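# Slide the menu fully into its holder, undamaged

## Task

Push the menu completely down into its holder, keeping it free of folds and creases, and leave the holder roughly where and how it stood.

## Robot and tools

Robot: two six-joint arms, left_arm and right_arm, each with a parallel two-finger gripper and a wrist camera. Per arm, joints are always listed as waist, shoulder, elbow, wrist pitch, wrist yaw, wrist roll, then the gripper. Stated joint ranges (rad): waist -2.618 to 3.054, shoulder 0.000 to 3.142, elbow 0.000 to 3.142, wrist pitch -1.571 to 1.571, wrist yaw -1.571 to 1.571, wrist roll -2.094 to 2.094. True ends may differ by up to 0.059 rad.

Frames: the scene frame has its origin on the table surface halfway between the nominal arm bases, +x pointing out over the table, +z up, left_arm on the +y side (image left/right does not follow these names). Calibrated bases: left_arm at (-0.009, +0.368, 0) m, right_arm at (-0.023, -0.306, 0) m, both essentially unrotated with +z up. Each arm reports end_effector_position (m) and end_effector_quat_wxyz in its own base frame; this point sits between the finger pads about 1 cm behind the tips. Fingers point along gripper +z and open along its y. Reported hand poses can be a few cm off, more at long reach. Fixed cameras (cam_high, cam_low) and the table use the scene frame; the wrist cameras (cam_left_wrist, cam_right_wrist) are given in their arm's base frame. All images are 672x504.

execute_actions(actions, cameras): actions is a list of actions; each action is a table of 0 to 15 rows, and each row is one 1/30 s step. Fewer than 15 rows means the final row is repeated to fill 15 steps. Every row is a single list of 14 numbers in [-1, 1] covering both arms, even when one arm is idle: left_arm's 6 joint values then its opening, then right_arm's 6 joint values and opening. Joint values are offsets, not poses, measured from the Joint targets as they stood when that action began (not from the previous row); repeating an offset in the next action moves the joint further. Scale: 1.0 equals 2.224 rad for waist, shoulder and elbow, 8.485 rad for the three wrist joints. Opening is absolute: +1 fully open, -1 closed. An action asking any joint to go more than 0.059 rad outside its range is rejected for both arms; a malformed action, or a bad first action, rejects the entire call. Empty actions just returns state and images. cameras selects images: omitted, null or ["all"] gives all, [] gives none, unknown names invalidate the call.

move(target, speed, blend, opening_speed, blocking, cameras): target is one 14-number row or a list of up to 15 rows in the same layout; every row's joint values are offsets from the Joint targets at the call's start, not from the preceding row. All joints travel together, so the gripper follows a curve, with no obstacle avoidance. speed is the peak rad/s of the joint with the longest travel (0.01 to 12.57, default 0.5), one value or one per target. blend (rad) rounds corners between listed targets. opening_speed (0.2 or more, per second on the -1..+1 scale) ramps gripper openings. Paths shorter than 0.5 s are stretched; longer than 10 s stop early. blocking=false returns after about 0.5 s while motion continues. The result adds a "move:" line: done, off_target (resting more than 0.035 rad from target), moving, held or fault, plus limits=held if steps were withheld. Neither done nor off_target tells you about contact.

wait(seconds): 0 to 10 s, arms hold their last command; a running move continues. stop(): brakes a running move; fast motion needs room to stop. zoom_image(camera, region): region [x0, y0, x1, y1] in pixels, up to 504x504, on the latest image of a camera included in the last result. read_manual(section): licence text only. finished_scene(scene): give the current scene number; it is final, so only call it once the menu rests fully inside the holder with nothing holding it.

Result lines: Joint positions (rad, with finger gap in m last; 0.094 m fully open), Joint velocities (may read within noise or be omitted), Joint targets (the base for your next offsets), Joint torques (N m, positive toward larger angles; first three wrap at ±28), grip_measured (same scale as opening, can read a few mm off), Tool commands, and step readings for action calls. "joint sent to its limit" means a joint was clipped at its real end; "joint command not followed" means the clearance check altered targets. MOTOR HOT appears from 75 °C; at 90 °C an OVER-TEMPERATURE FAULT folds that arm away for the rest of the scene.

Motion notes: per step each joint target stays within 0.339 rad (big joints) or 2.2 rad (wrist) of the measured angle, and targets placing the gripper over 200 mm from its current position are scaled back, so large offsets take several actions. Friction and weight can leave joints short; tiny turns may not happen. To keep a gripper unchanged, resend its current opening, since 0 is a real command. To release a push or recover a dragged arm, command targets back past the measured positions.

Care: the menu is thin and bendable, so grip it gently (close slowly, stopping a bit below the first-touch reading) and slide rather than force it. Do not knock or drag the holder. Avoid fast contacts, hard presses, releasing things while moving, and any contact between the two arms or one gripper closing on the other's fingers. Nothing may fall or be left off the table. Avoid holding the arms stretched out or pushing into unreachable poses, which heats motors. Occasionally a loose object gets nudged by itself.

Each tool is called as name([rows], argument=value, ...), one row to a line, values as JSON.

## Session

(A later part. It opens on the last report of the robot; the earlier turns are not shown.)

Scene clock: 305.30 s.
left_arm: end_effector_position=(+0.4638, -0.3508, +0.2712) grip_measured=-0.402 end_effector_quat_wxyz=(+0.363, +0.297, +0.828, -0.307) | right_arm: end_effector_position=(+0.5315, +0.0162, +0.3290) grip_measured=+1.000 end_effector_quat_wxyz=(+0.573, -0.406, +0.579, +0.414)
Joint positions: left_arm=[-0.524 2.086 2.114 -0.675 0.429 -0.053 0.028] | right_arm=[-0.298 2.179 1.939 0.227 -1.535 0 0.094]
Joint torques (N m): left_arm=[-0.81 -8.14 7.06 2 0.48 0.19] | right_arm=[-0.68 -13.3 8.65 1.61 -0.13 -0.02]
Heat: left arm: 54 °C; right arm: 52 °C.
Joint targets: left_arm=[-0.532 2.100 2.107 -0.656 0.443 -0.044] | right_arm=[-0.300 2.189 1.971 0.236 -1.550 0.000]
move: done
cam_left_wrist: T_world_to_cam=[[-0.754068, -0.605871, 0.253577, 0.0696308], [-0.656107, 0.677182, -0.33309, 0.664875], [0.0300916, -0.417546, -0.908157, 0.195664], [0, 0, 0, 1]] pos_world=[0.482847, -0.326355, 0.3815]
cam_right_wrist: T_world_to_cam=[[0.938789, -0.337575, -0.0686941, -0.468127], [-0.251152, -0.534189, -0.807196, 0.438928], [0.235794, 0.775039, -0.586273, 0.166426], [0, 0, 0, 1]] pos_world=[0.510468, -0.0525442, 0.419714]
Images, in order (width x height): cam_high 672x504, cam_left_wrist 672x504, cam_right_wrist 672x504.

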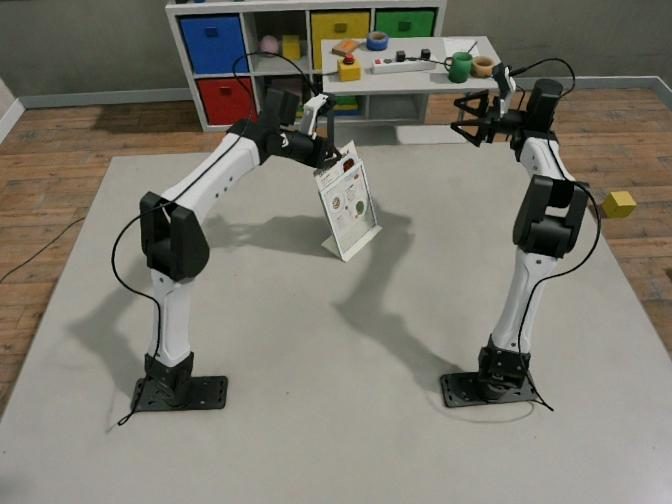

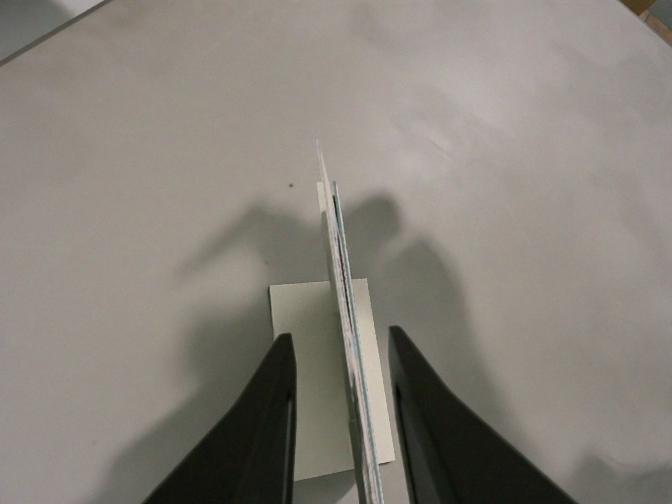

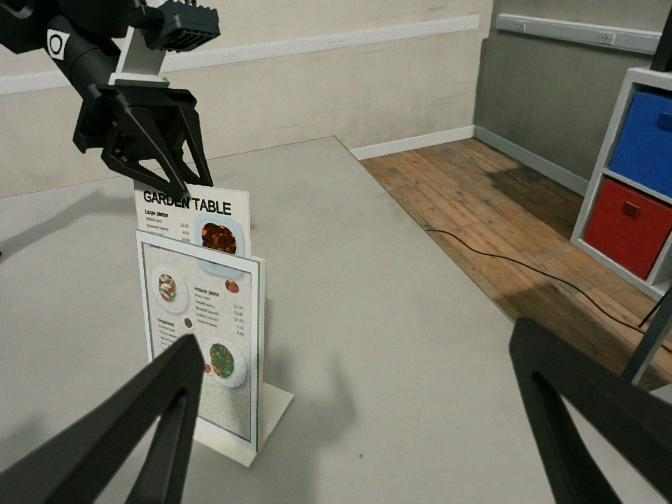

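move([
  [0,0,0,0,0,0,-1,0,0,0,0,0,0,1],
  [0,-0.0193,0,0,-0.0034,0,-1,0,0,0,0,0,0,1],
  [-0.0117,-0.0427,-0.094,0.0187,-0.0065,0,-1,0,0,0,0,0,0,1],
], speed=0.08, opening_speed=0.25, cameras=["cam_left_wrist","cam_right_wrist","cam_high"])

zoom_image(camera="cam_right_wrist", region=[80, 150, 300, 350])

Scene clock: 317.97 s.
left_arm: end_effector_position=(+0.4563, -0.3605, +0.2376) grip_measured=-0.986 end_effector_quat_wxyz=(+0.368, +0.304, +0.825, -0.304) | right_arm: end_effector_position=(+0.5315, +0.0162, +0.3290) grip_measured=+1.000 end_effector_quat_wxyz=(+0.573, -0.406, +0.579, +0.414)
Joint positions: left_arm=[-0.551 2.043 1.909 -0.502 0.407 -0.053 0.001] | right_arm=[-0.298 2.179 1.939 0.227 -1.535 0 0.094]
Joint torques (N m): left_arm=[-0.68 -12.05 6.9 1.84 0.09 0.18] | right_arm=[-0.66 -13.29 8.64 1.61 -0.13 -0.03]
Heat: left arm: 54 °C; right arm: 52 °C.
Joint targets: left_arm=[-0.558 2.005 1.898 -0.497 0.388 -0.044] | right_arm=[-0.300 2.189 1.971 0.236 -1.550 0.000]
move: off_target (left_arm); left_arm: the shoulder is farthest, 0.038 rad from its target
cam_left_wrist: T_world_to_cam=[[-0.763682, -0.600203, 0.237795, 0.0767878], [-0.644287, 0.685141, -0.339818, 0.654408], [0.0410371, -0.412721, -0.909933, 0.158542], [0, 0, 0, 1]] pos_world=[0.473762, -0.33684, 0.348383]
cam_right_wrist: T_world_to_cam=[[0.938789, -0.337575, -0.0686941, -0.468127], [-0.251152, -0.534189, -0.807196, 0.438928], [0.235794, 0.775039, -0.586273, 0.166426], [0, 0, 0, 1]] pos_world=[0.510468, -0.0525442, 0.419714]
Images, in order (width x height): cam_high 672x504, cam_left_wrist 672x504, cam_right_wrist 672x504.

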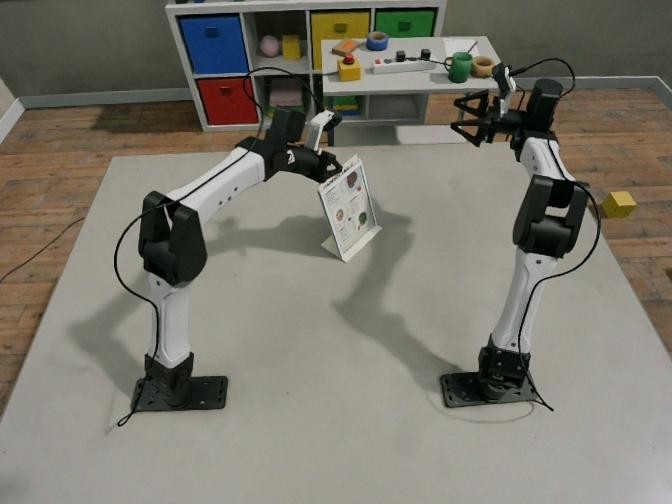

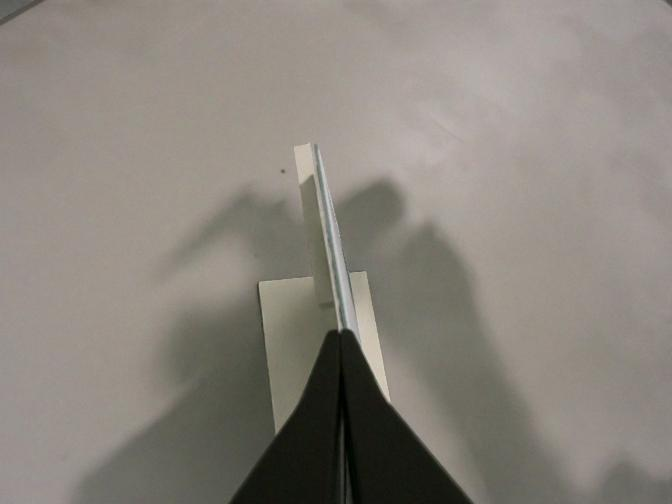

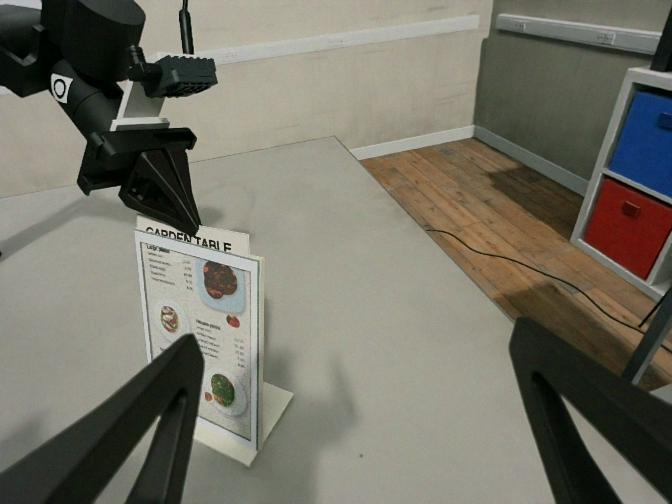

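Scaled by 2.291 (camera's finer frame: 960x720).

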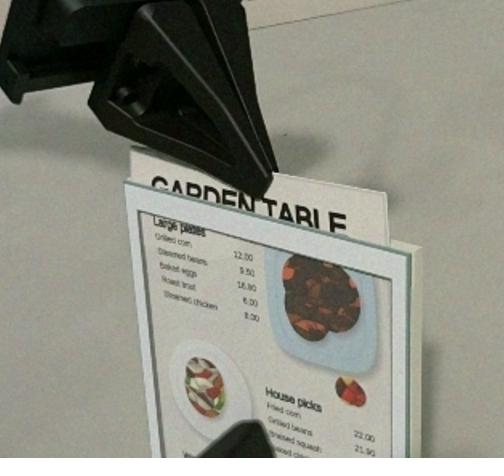

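move([
  [0,0,0,0,0,0,-0.75,0,0,0,0,0,0,1],
  [0.0121,0.0342,0.0728,-0.0134,0.0054,0,-0.75,0,0,0,0,0,0,1],
  [0.0121,0.0342,0.0728,-0.0134,0.0054,0,-1,0,0,0,0,0,0,1],
], speed=0.12, opening_speed=0.25, cameras=["cam_left_wrist","cam_right_wrist","cam_high"])

zoom_image(camera="cam_right_wrist", region=[80, 150, 300, 350])

zoom_image(camera="cam_left_wrist", region=[240, 120, 440, 420])

Scene clock: 328.77 s.
left_arm: end_effector_position=(+0.4607, -0.3573, +0.2610) grip_measured=-0.987 end_effector_quat_wxyz=(+0.370, +0.302, +0.824, -0.307) | right_arm: end_effector_position=(+0.5315, +0.0162, +0.3290) grip_measured=+1.000 end_effector_quat_wxyz=(+0.573, -0.406, +0.579, +0.414)
Joint positions: left_arm=[-0.539 2.065 2.031 -0.596 0.419 -0.053 0.001] | right_arm=[-0.298 2.179 1.939 0.227 -1.535 0 0.094]
Joint torques (N m): left_arm=[0.8 -7.97 10.4 1.67 0.48 0.19] | right_arm=[-0.65 -13.27 8.64 1.61 -0.14 -0.03]
Heat: left arm: 53 °C; right arm: 52 °C.
Joint targets: left_arm=[-0.532 2.081 2.060 -0.611 0.434 -0.044] | right_arm=[-0.300 2.189 1.971 0.236 -1.550 0.000]
move: done
cam_left_wrist: T_world_to_cam=[[-0.76244, -0.599904, 0.242488, 0.0747469], [-0.64566, 0.680716, -0.346048, 0.663651], [0.0425306, -0.420406, -0.906339, 0.176622], [0, 0, 0, 1]] pos_world=[0.477971, -0.332663, 0.37161]
cam_right_wrist: T_world_to_cam=[[0.938789, -0.337575, -0.0686941, -0.468127], [-0.251152, -0.534189, -0.807196, 0.438928], [0.235794, 0.775039, -0.586273, 0.166426], [0, 0, 0, 1]] pos_world=[0.510468, -0.0525442, 0.419714]
Images, in order (width x height): cam_high 672x504, cam_left_wrist 672x504, cam_right_wrist 672x504.

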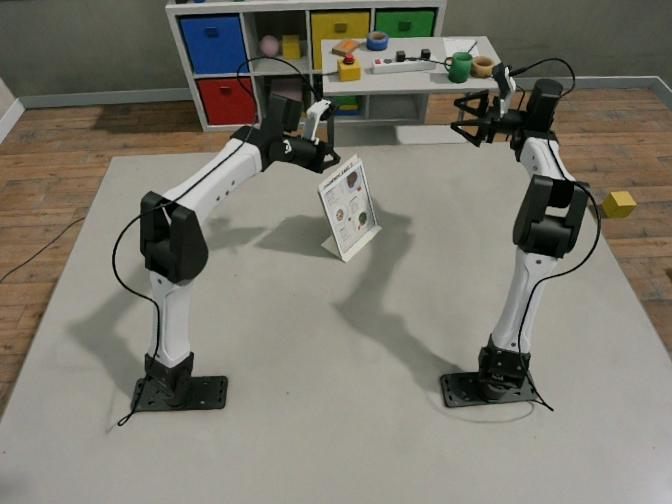

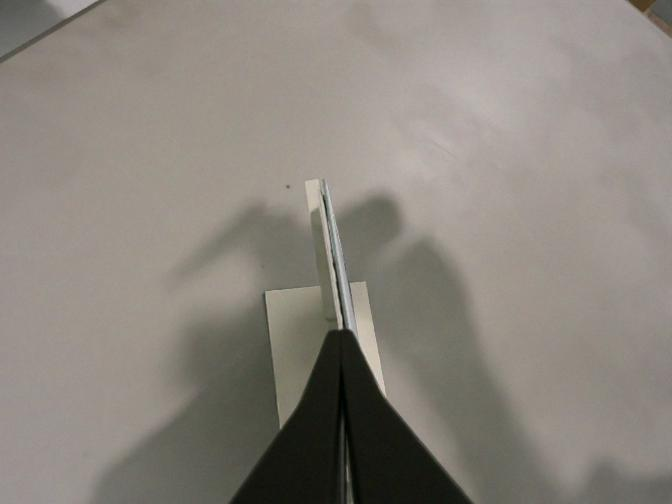

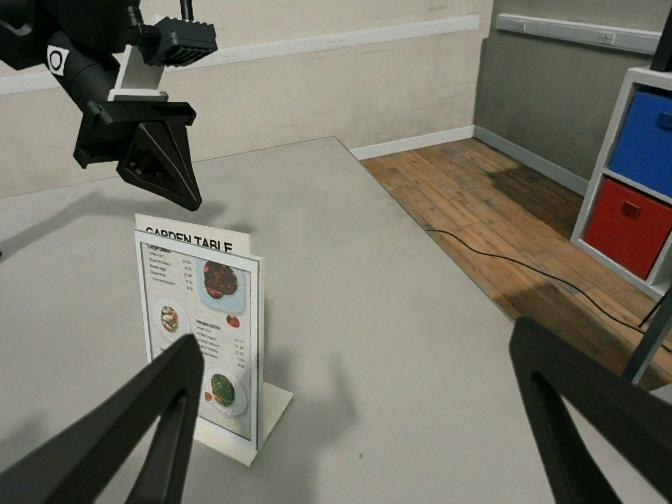

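Scaled by 2.291 (camera's finer frame: 960x720).

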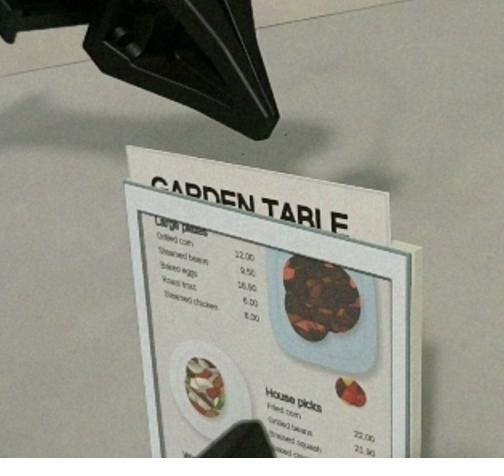

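Scaled by 1.680 (camera's finer frame: 960x720).

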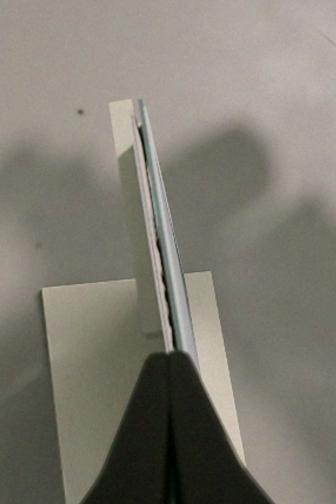

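move([
  [0,-0.0184,-0.0165,0.0014,-0.0034,0,-1,0,0,0,0,0,0,1],
  [-0.0117,-0.0342,-0.0745,0.0144,-0.0054,0,-1,0,0,0,0,0,0,1],
], speed=0.06, cameras=["cam_left_wrist","cam_right_wrist","cam_high"])

zoom_image(camera="cam_right_wrist", region=[80, 150, 300, 350])

zoom_image(camera="cam_left_wrist", region=[240, 120, 440, 420])

Scene clock: 339.20 s.
left_arm: end_effector_position=(+0.4574, -0.3574, +0.2317) grip_measured=-0.987 end_effector_quat_wxyz=(+0.362, +0.301, +0.830, -0.300) | right_arm: end_effector_position=(+0.5315, +0.0162, +0.3290) grip_measured=+1.000 end_effector_quat_wxyz=(+0.573, -0.406, +0.579, +0.414)
Joint positions: left_arm=[-0.547 2.046 1.903 -0.508 0.403 -0.053 0.001] | right_arm=[-0.298 2.179 1.939 0.227 -1.535 0 0.094]
Joint velocities: left_arm=[within noise] | right_arm=[0.017 -0.007 -0.007 -0.154 0.007 -0.037 0]
Joint torques (N m): left_arm=[-1.02 -12.29 7.15 1.9 0.12 0.18] | right_arm=[-0.68 -13.29 8.62 1.61 -0.14 -0.03]
Motor temperatures (°C): left_arm=[24 52 53 53 24 23 27] | right_arm=[24 52 45 35 23 24 25]
Heat: left arm: 53 °C; right arm: 52 °C.
Joint targets: left_arm=[-0.557 2.005 1.894 -0.489 0.388 -0.044] | right_arm=[-0.300 2.189 1.971 0.236 -1.550 0.000]
move: off_target (left_arm); left_arm: the shoulder is farthest, 0.041 rad from its target
cam_left_wrist: T_world_to_cam=[[-0.756102, -0.60865, 0.240533, 0.0737165], [-0.653606, 0.683571, -0.324853, 0.651199], [0.0333008, -0.402836, -0.914666, 0.162503], [0, 0, 0, 1]] pos_world=[0.475954, -0.334811, 0.342449]
cam_right_wrist: T_world_to_cam=[[0.938789, -0.337575, -0.0686941, -0.468127], [-0.251152, -0.534189, -0.807196, 0.438928], [0.235794, 0.775039, -0.586273, 0.166426], [0, 0, 0, 1]] pos_world=[0.510468, -0.0525442, 0.419714]
Images, in order (width x height): cam_high 672x504, cam_left_wrist 672x504, cam_right_wrist 672x504.

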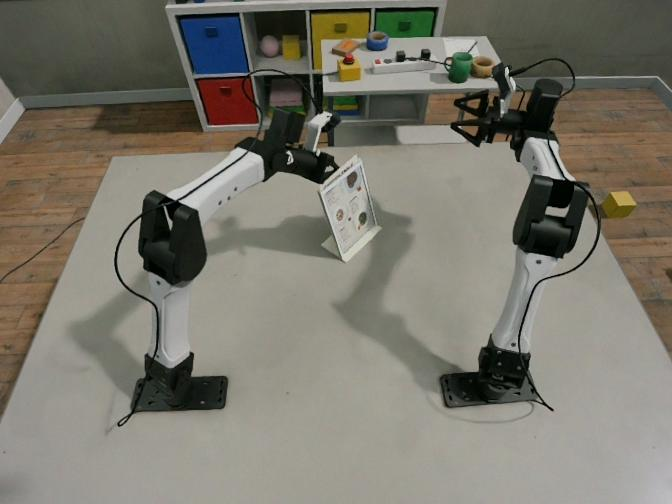

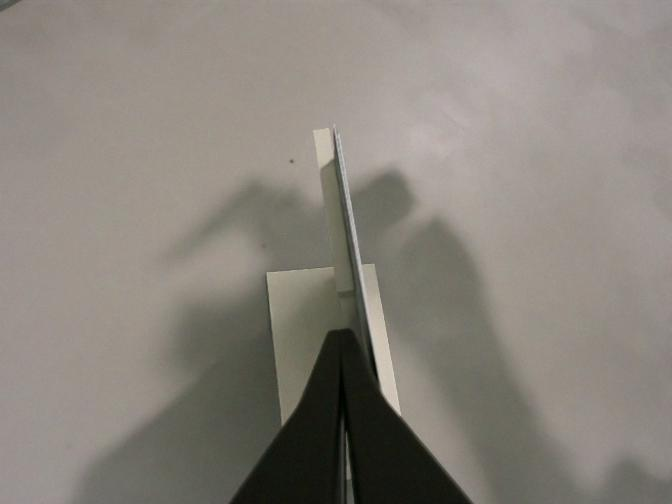

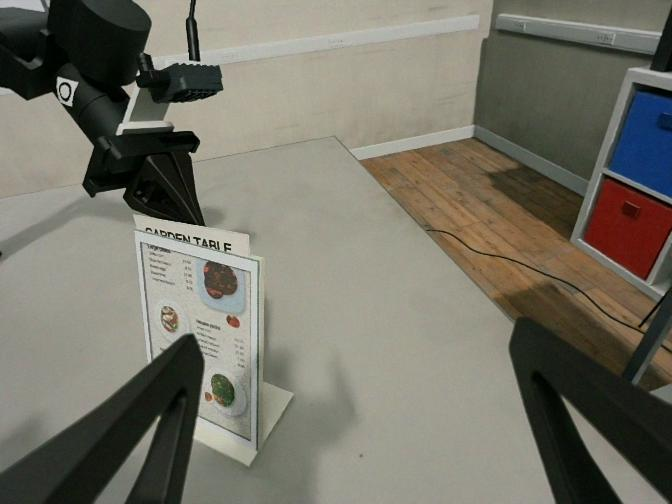

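Scaled by 2.291 (camera's finer frame: 960x720).

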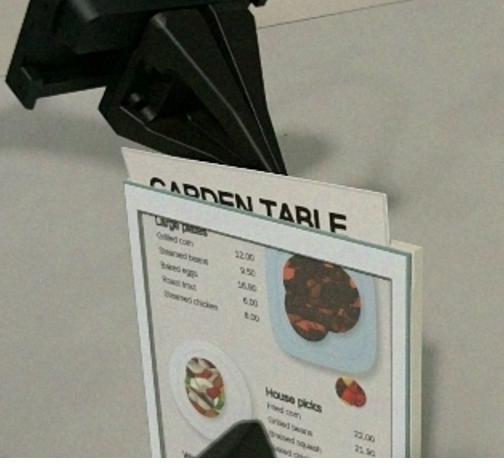

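Scaled by 1.680 (camera's finer frame: 960x720).

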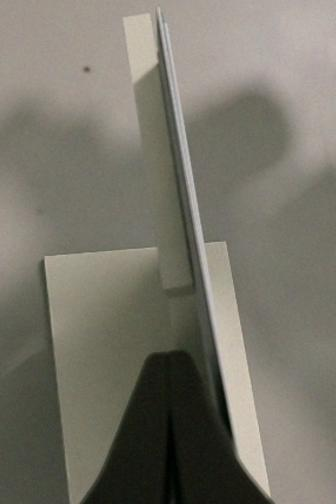

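move([
  [0,0.0342,0.0746,-0.0144,0.0024,0,-1,0,0,0,0,0,0,1],
  [0.009,0.0342,0.0746,-0.0144,0.0054,0.182,-1,0,0,0,0,0,0,1],
], speed=[0.1,0.8], cameras=["cam_left_wrist","cam_right_wrist","cam_high"])

zoom_image(camera="cam_right_wrist", region=[80, 150, 300, 350])

zoom_image(camera="cam_high", region=[290, 120, 390, 220])

Scene clock: 349.67 s.
left_arm: end_effector_position=(+0.4578, -0.3607, +0.2611) grip_measured=-0.987 end_effector_quat_wxyz=(+0.479, +0.792, +0.378, +0.036) | right_arm: end_effector_position=(+0.5315, +0.0162, +0.3290) grip_measured=+1.000 end_effector_quat_wxyz=(+0.573, -0.406, +0.579, +0.414)
Joint positions: left_arm=[-0.547 2.065 2.031 -0.597 0.419 1.489 0.001] | right_arm=[-0.298 2.179 1.939 0.227 -1.535 0 0.094]
Joint torques (N m): left_arm=[0.99 -7.88 10.3 1.58 0.54 0.07] | right_arm=[-0.65 -13.29 8.62 1.61 -0.14 -0.02]
Heat: left arm: 53 °C; right arm: 52 °C.
Joint targets: left_arm=[-0.537 2.081 2.060 -0.611 0.434 1.500] | right_arm=[-0.300 2.189 1.971 0.236 -1.550 0.000]
move: done
cam_left_wrist: T_world_to_cam=[[-0.526522, 0.306908, -0.792831, 0.559969], [0.366875, 0.923288, 0.113765, 0.168024], [0.766927, -0.230971, -0.598729, -0.168344], [0, 0, 0, 1]] pos_world=[0.3623, -0.365876, 0.324053]
cam_right_wrist: T_world_to_cam=[[0.938789, -0.337575, -0.0686941, -0.468127], [-0.251152, -0.534189, -0.807196, 0.438928], [0.235794, 0.775039, -0.586273, 0.166426], [0, 0, 0, 1]] pos_world=[0.510468, -0.0525442, 0.419714]
Images, in order (width x height): cam_high 672x504, cam_left_wrist 672x504, cam_right_wrist 672x504.

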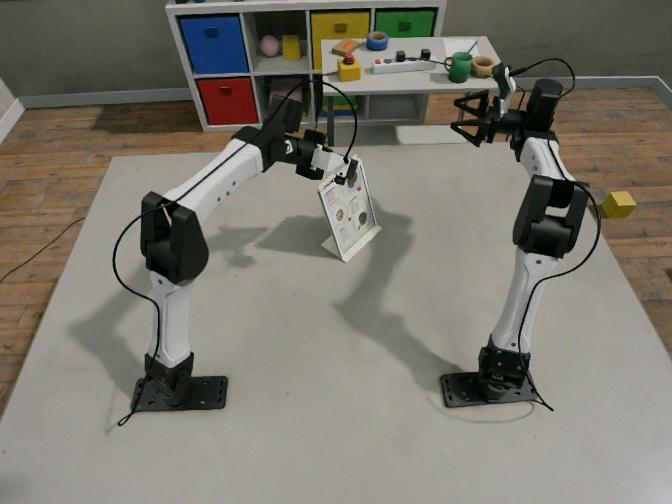

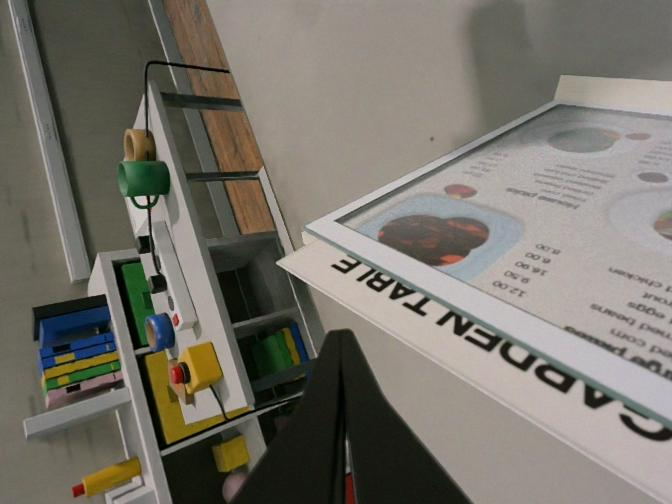

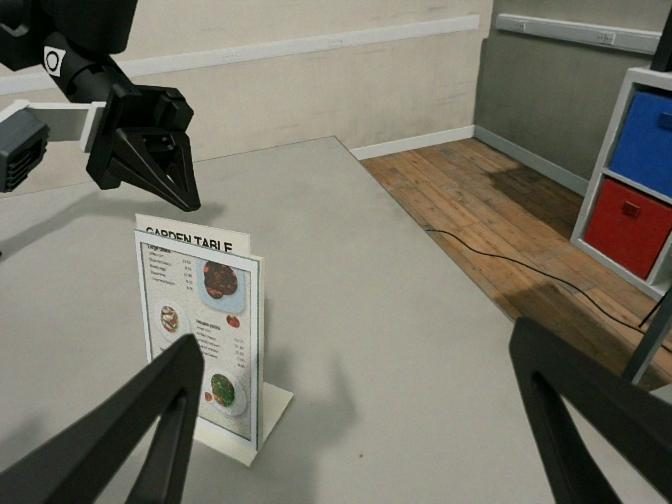

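Scaled by 2.291 (camera's finer frame: 960x720).

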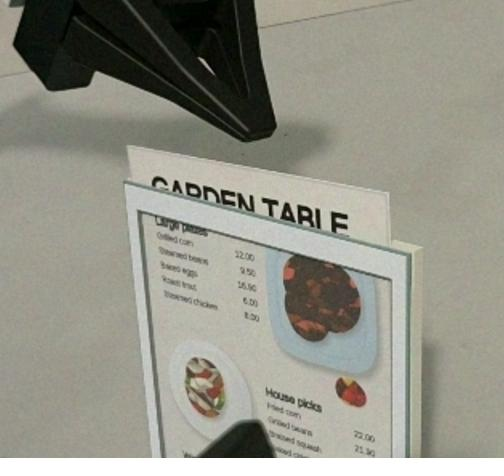

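Scaled by 5.040 (camera's finer frame: 960x720).

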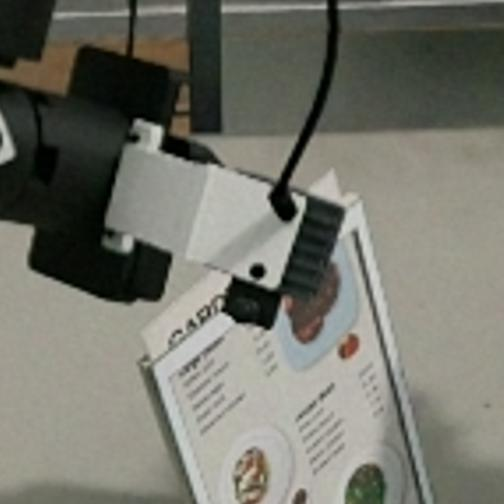

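move([
  [0,-0.0184,-0.0165,0.0014,0,0,-1,0,0,0,0,0,0,1],
  [0,-0.0319,-0.0751,0.016,0,0,-1,0,0,0,0,0,0,1],
], speed=0.06, cameras=["cam_left_wrist","cam_right_wrist","cam_high"])

zoom_image(camera="cam_right_wrist", region=[80, 150, 300, 350])

Scene clock: 358.00 s.
left_arm: end_effector_position=(+0.4570, -0.3605, +0.2319) grip_measured=-0.987 end_effector_quat_wxyz=(+0.474, +0.794, +0.379, +0.032) | right_arm: end_effector_position=(+0.5315, +0.0162, +0.3290) grip_measured=+1.000 end_effector_quat_wxyz=(+0.573, -0.406, +0.579, +0.414)
Joint positions: left_arm=[-0.547 2.051 1.901 -0.494 0.421 1.491 0.001] | right_arm=[-0.298 2.179 1.939 0.227 -1.535 0 0.094]
Joint torques (N m): left_arm=[0.98 -12.22 7.1 1.86 0.53 0.09] | right_arm=[-0.66 -13.3 8.61 1.61 -0.14 -0.03]
Heat: left arm: 53 °C; right arm: 52 °C.
Joint targets: left_arm=[-0.537 2.010 1.893 -0.475 0.434 1.501] | right_arm=[-0.300 2.189 1.971 0.236 -1.550 0.000]
move: off_target (left_arm); left_arm: the shoulder is farthest, 0.041 rad from its target
cam_left_wrist: T_world_to_cam=[[-0.533866, 0.313115, -0.785459, 0.540128], [0.369993, 0.921768, 0.115973, 0.16898], [0.760324, -0.2287, -0.607951, -0.17917], [0, 0, 0, 1]] pos_world=[0.362062, -0.365858, 0.295725]
cam_right_wrist: T_world_to_cam=[[0.938789, -0.337575, -0.0686941, -0.468127], [-0.251152, -0.534189, -0.807196, 0.438928], [0.235794, 0.775039, -0.586273, 0.166426], [0, 0, 0, 1]] pos_world=[0.510468, -0.0525442, 0.419714]
Images, in order (width x height): cam_high 672x504, cam_left_wrist 672x504, cam_right_wrist 672x504.

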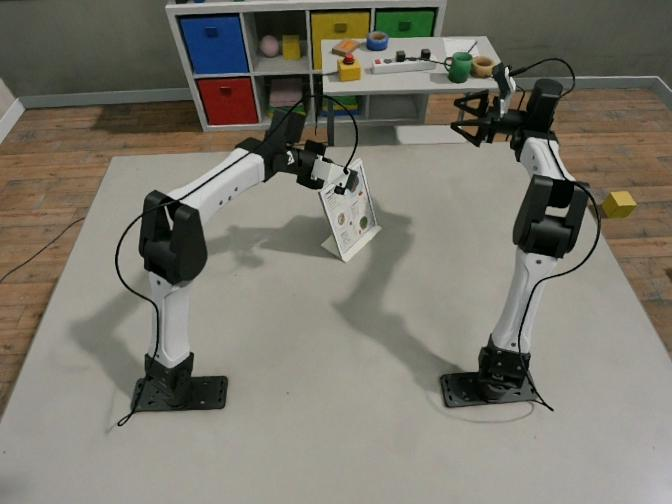

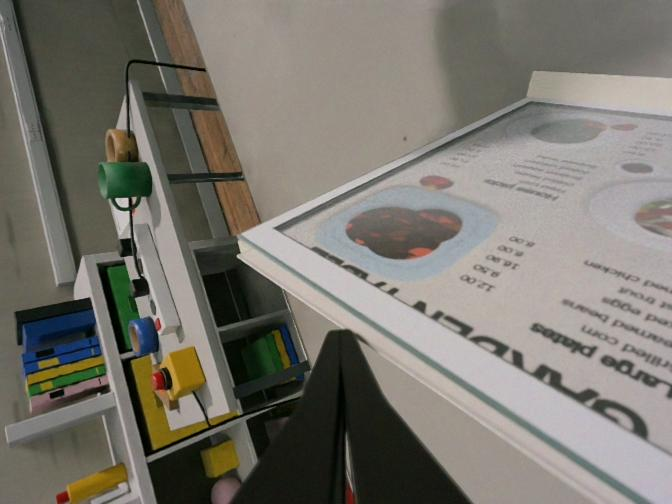

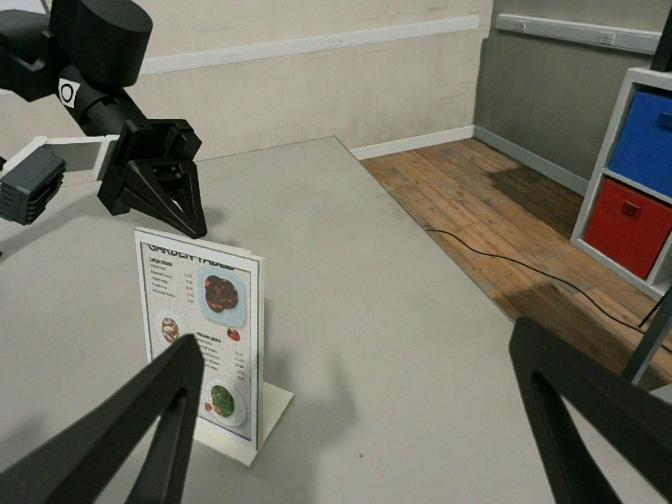

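Scaled by 2.291 (camera's finer frame: 960x720).

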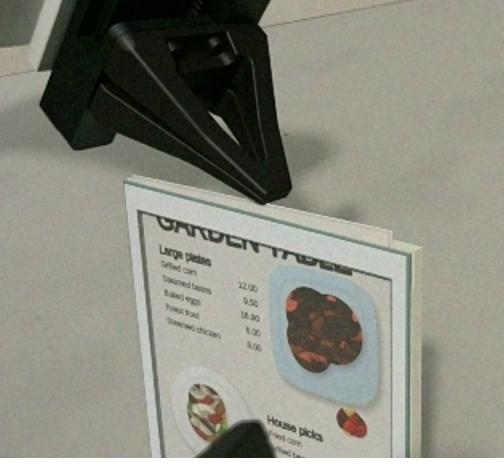

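move(target=[0,-0.0022,-0.0125,0.0026,0,0,-1,0,0,0,0,0,0,1], speed=0.05, cameras=["cam_left_wrist","cam_right_wrist","cam_high","cam_low"])

zoom_image(camera="cam_right_wrist", region=[120, 200, 290, 300])

zoom_image(camera="cam_left_wrist", region=[220, 200, 672, 504])

zoom_image(camera="cam_low", region=[260, 215, 340, 295])

Scene clock: 363.80 s.
left_arm: end_effector_position=(+0.4565, -0.3602, +0.2269) grip_measured=-0.987 end_effector_quat_wxyz=(+0.475, +0.794, +0.379, +0.033) | right_arm: end_effector_position=(+0.5315, +0.0162, +0.3290) grip_measured=+1.000 end_effector_quat_wxyz=(+0.573, -0.406, +0.579, +0.414)
Joint positions: left_arm=[-0.547 2.046 1.874 -0.471 0.421 1.491 0.001] | right_arm=[-0.298 2.179 1.939 0.227 -1.535 0 0.094]
Joint torques (N m): left_arm=[1.01 -12.19 7.05 1.8 0.53 0.09] | right_arm=[-0.66 -13.29 8.64 1.61 -0.14 -0.02]
Motor temperatures (°C): left_arm=[24 56 53 53 24 23 27] | right_arm=[24 52 45 34 23 24 25]
Heat: left arm: 56 °C; right arm: 52 °C.
Joint targets: left_arm=[-0.537 2.005 1.865 -0.453 0.434 1.500] | right_arm=[-0.300 2.189 1.971 0.236 -1.550 0.000]
move: off_target (left_arm); left_arm: the shoulder is farthest, 0.041 rad from its target
cam_left_wrist: T_world_to_cam=[[-0.533374, 0.312752, -0.785937, 0.535672], [0.369856, 0.92184, 0.115831, 0.169586], [0.760735, -0.228902, -0.607359, -0.182157], [0, 0, 0, 1]] pos_world=[0.361564, -0.36556, 0.290726]
cam_right_wrist: T_world_to_cam=[[0.938789, -0.337575, -0.0686941, -0.468127], [-0.251152, -0.534189, -0.807196, 0.438928], [0.235794, 0.775039, -0.586273, 0.166426], [0, 0, 0, 1]] pos_world=[0.510468, -0.0525442, 0.419714]

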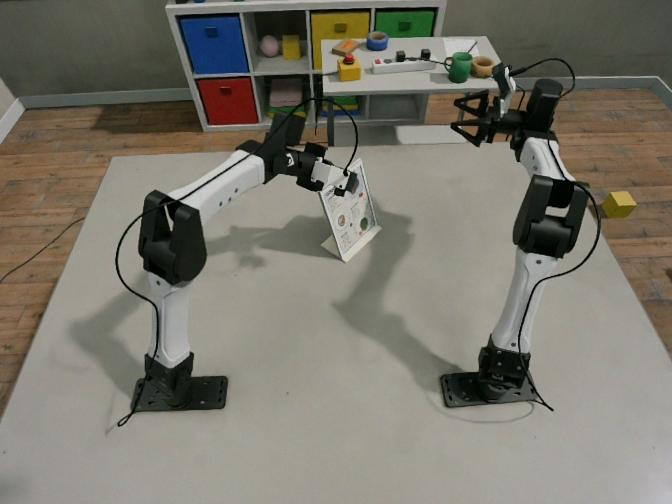

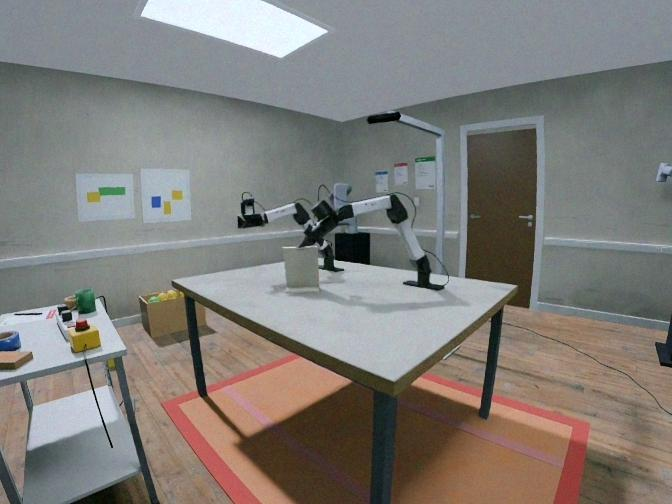

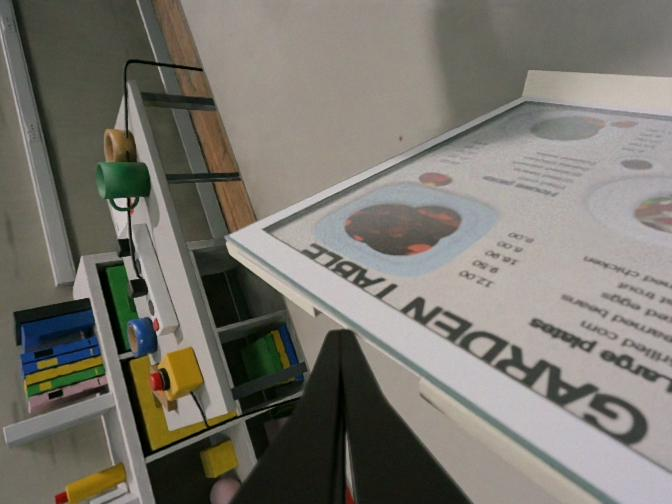

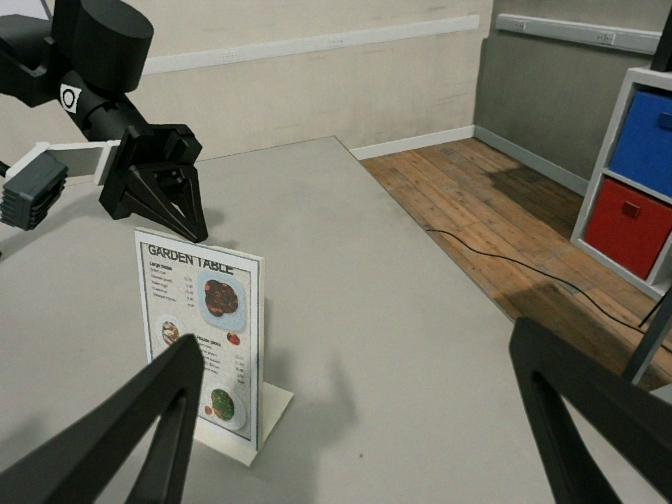

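Scaled by 2.965 (camera's finer frame: 960x720).

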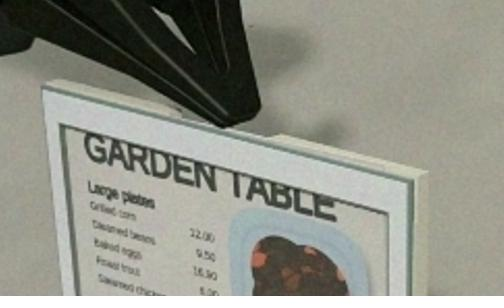

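Scaled by 1.115 (camera's finer frame: 960x720).

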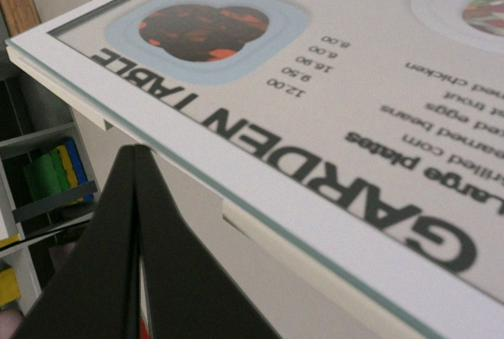

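Scaled by 6.300 (camera's finer frame: 960x720).

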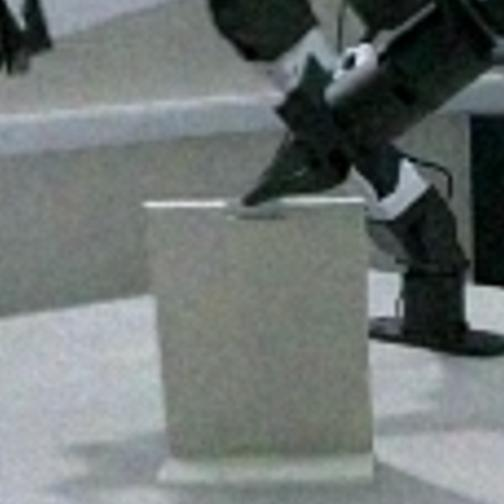

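zoom_image(camera="cam_right_wrist", region=[130, 330, 290, 480])

zoom_image(camera="cam_high", region=[310, 150, 390, 270])

zoom_image(camera="cam_right_wrist", region=[130, 215, 270, 345])

Scaled by 3.150 (camera's finer frame: 960x720).

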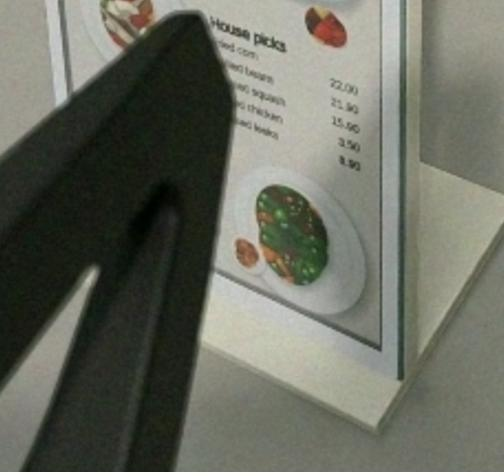

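Scaled by 4.200 (camera's finer frame: 960x720).

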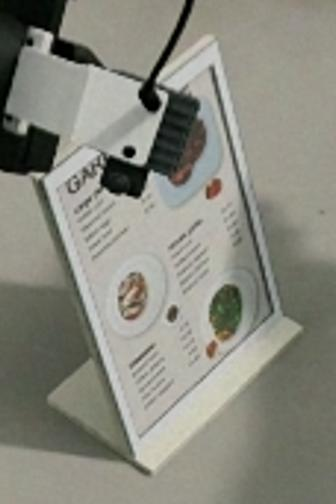

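Scaled by 3.600 (camera's finer frame: 960x720).

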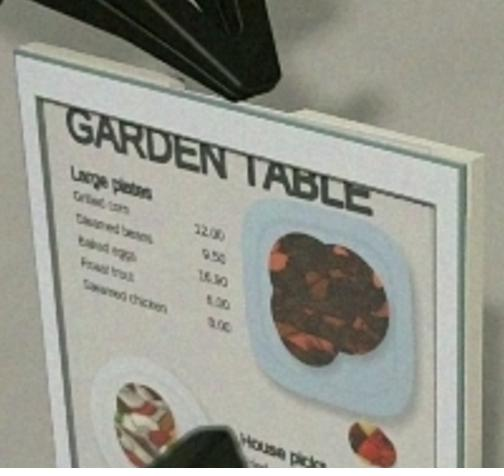

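move(target=[0,-0.0018,-0.0125,0.0026,0,0,-1,0,0,0,0,0,0,1], speed=0.05, cameras=["cam_left_wrist","cam_right_wrist"])

zoom_image(camera="cam_right_wrist", region=[130, 215, 270, 345])

zoom_image(camera="cam_left_wrist", region=[220, 200, 672, 504])

Scene clock: 375.97 s.
left_arm: end_effector_position=(+0.4569, -0.3582, +0.2209) grip_measured=-0.987 end_effector_quat_wxyz=(+0.474, +0.793, +0.381, +0.033) | right_arm: end_effector_position=(+0.5315, +0.0162, +0.3290) grip_measured=+1.000 end_effector_quat_wxyz=(+0.573, -0.406, +0.579, +0.414)
Joint positions: left_arm=[-0.544 2.042 1.846 -0.45 0.421 1.491 0.001] | right_arm=[-0.298 2.179 1.939 0.227 -1.535 0 0.094]
Joint torques (N m): left_arm=[0.64 -12.18 7.08 1.84 0.53 0.09] | right_arm=[-0.64 -13.29 8.61 1.61 -0.13 -0.03]
Motor temperatures (°C): left_arm=[24 58 53 53 24 23 27] | right_arm=[24 52 45 34 23 24 25]
Heat: left arm: 58 °C; right arm: 52 °C.
Joint targets: left_arm=[-0.537 2.001 1.837 -0.431 0.434 1.500] | right_arm=[-0.300 2.189 1.971 0.236 -1.550 0.000]
move: off_target (left_arm); left_arm: the shoulder is farthest, 0.041 rad from its target
cam_left_wrist: T_world_to_cam=[[-0.536271, 0.311981, -0.784271, 0.531132], [0.367233, 0.922866, 0.116006, 0.169772], [0.759969, -0.2258, -0.609476, -0.183661], [0, 0, 0, 1]] pos_world=[0.362061, -0.36385, 0.28492]
cam_right_wrist: T_world_to_cam=[[0.938789, -0.337575, -0.0686941, -0.468127], [-0.251152, -0.534189, -0.807196, 0.438928], [0.235794, 0.775039, -0.586273, 0.166426], [0, 0, 0, 1]] pos_world=[0.510468, -0.0525442, 0.419714]

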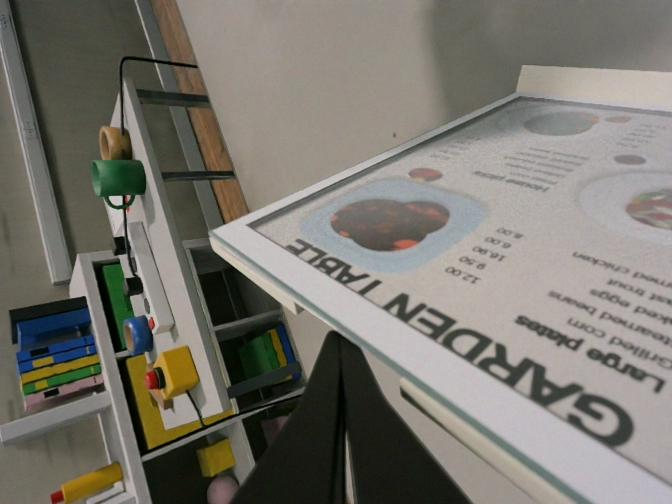

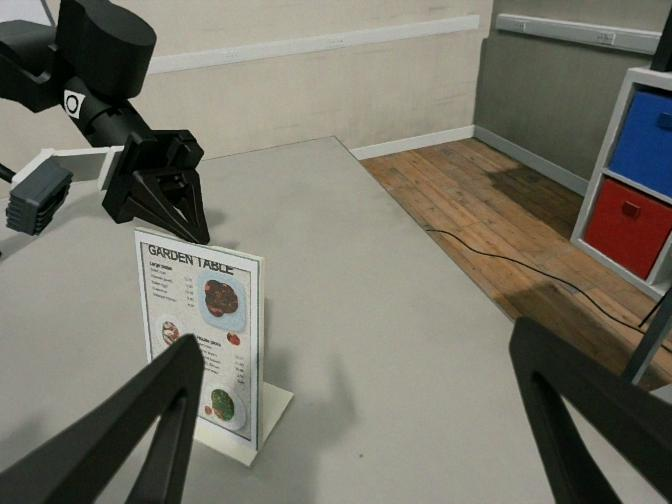

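Scaled by 3.600 (camera's finer frame: 960x720).

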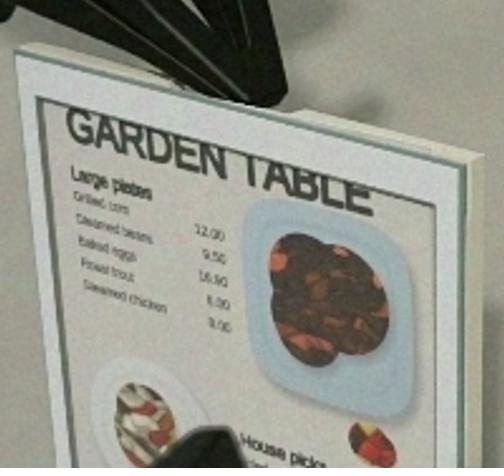

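Scaled by 1.115 (camera's finer frame: 960x720).

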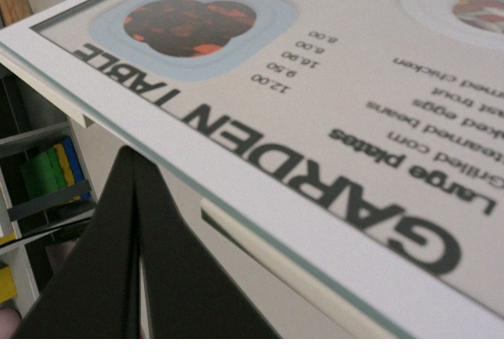

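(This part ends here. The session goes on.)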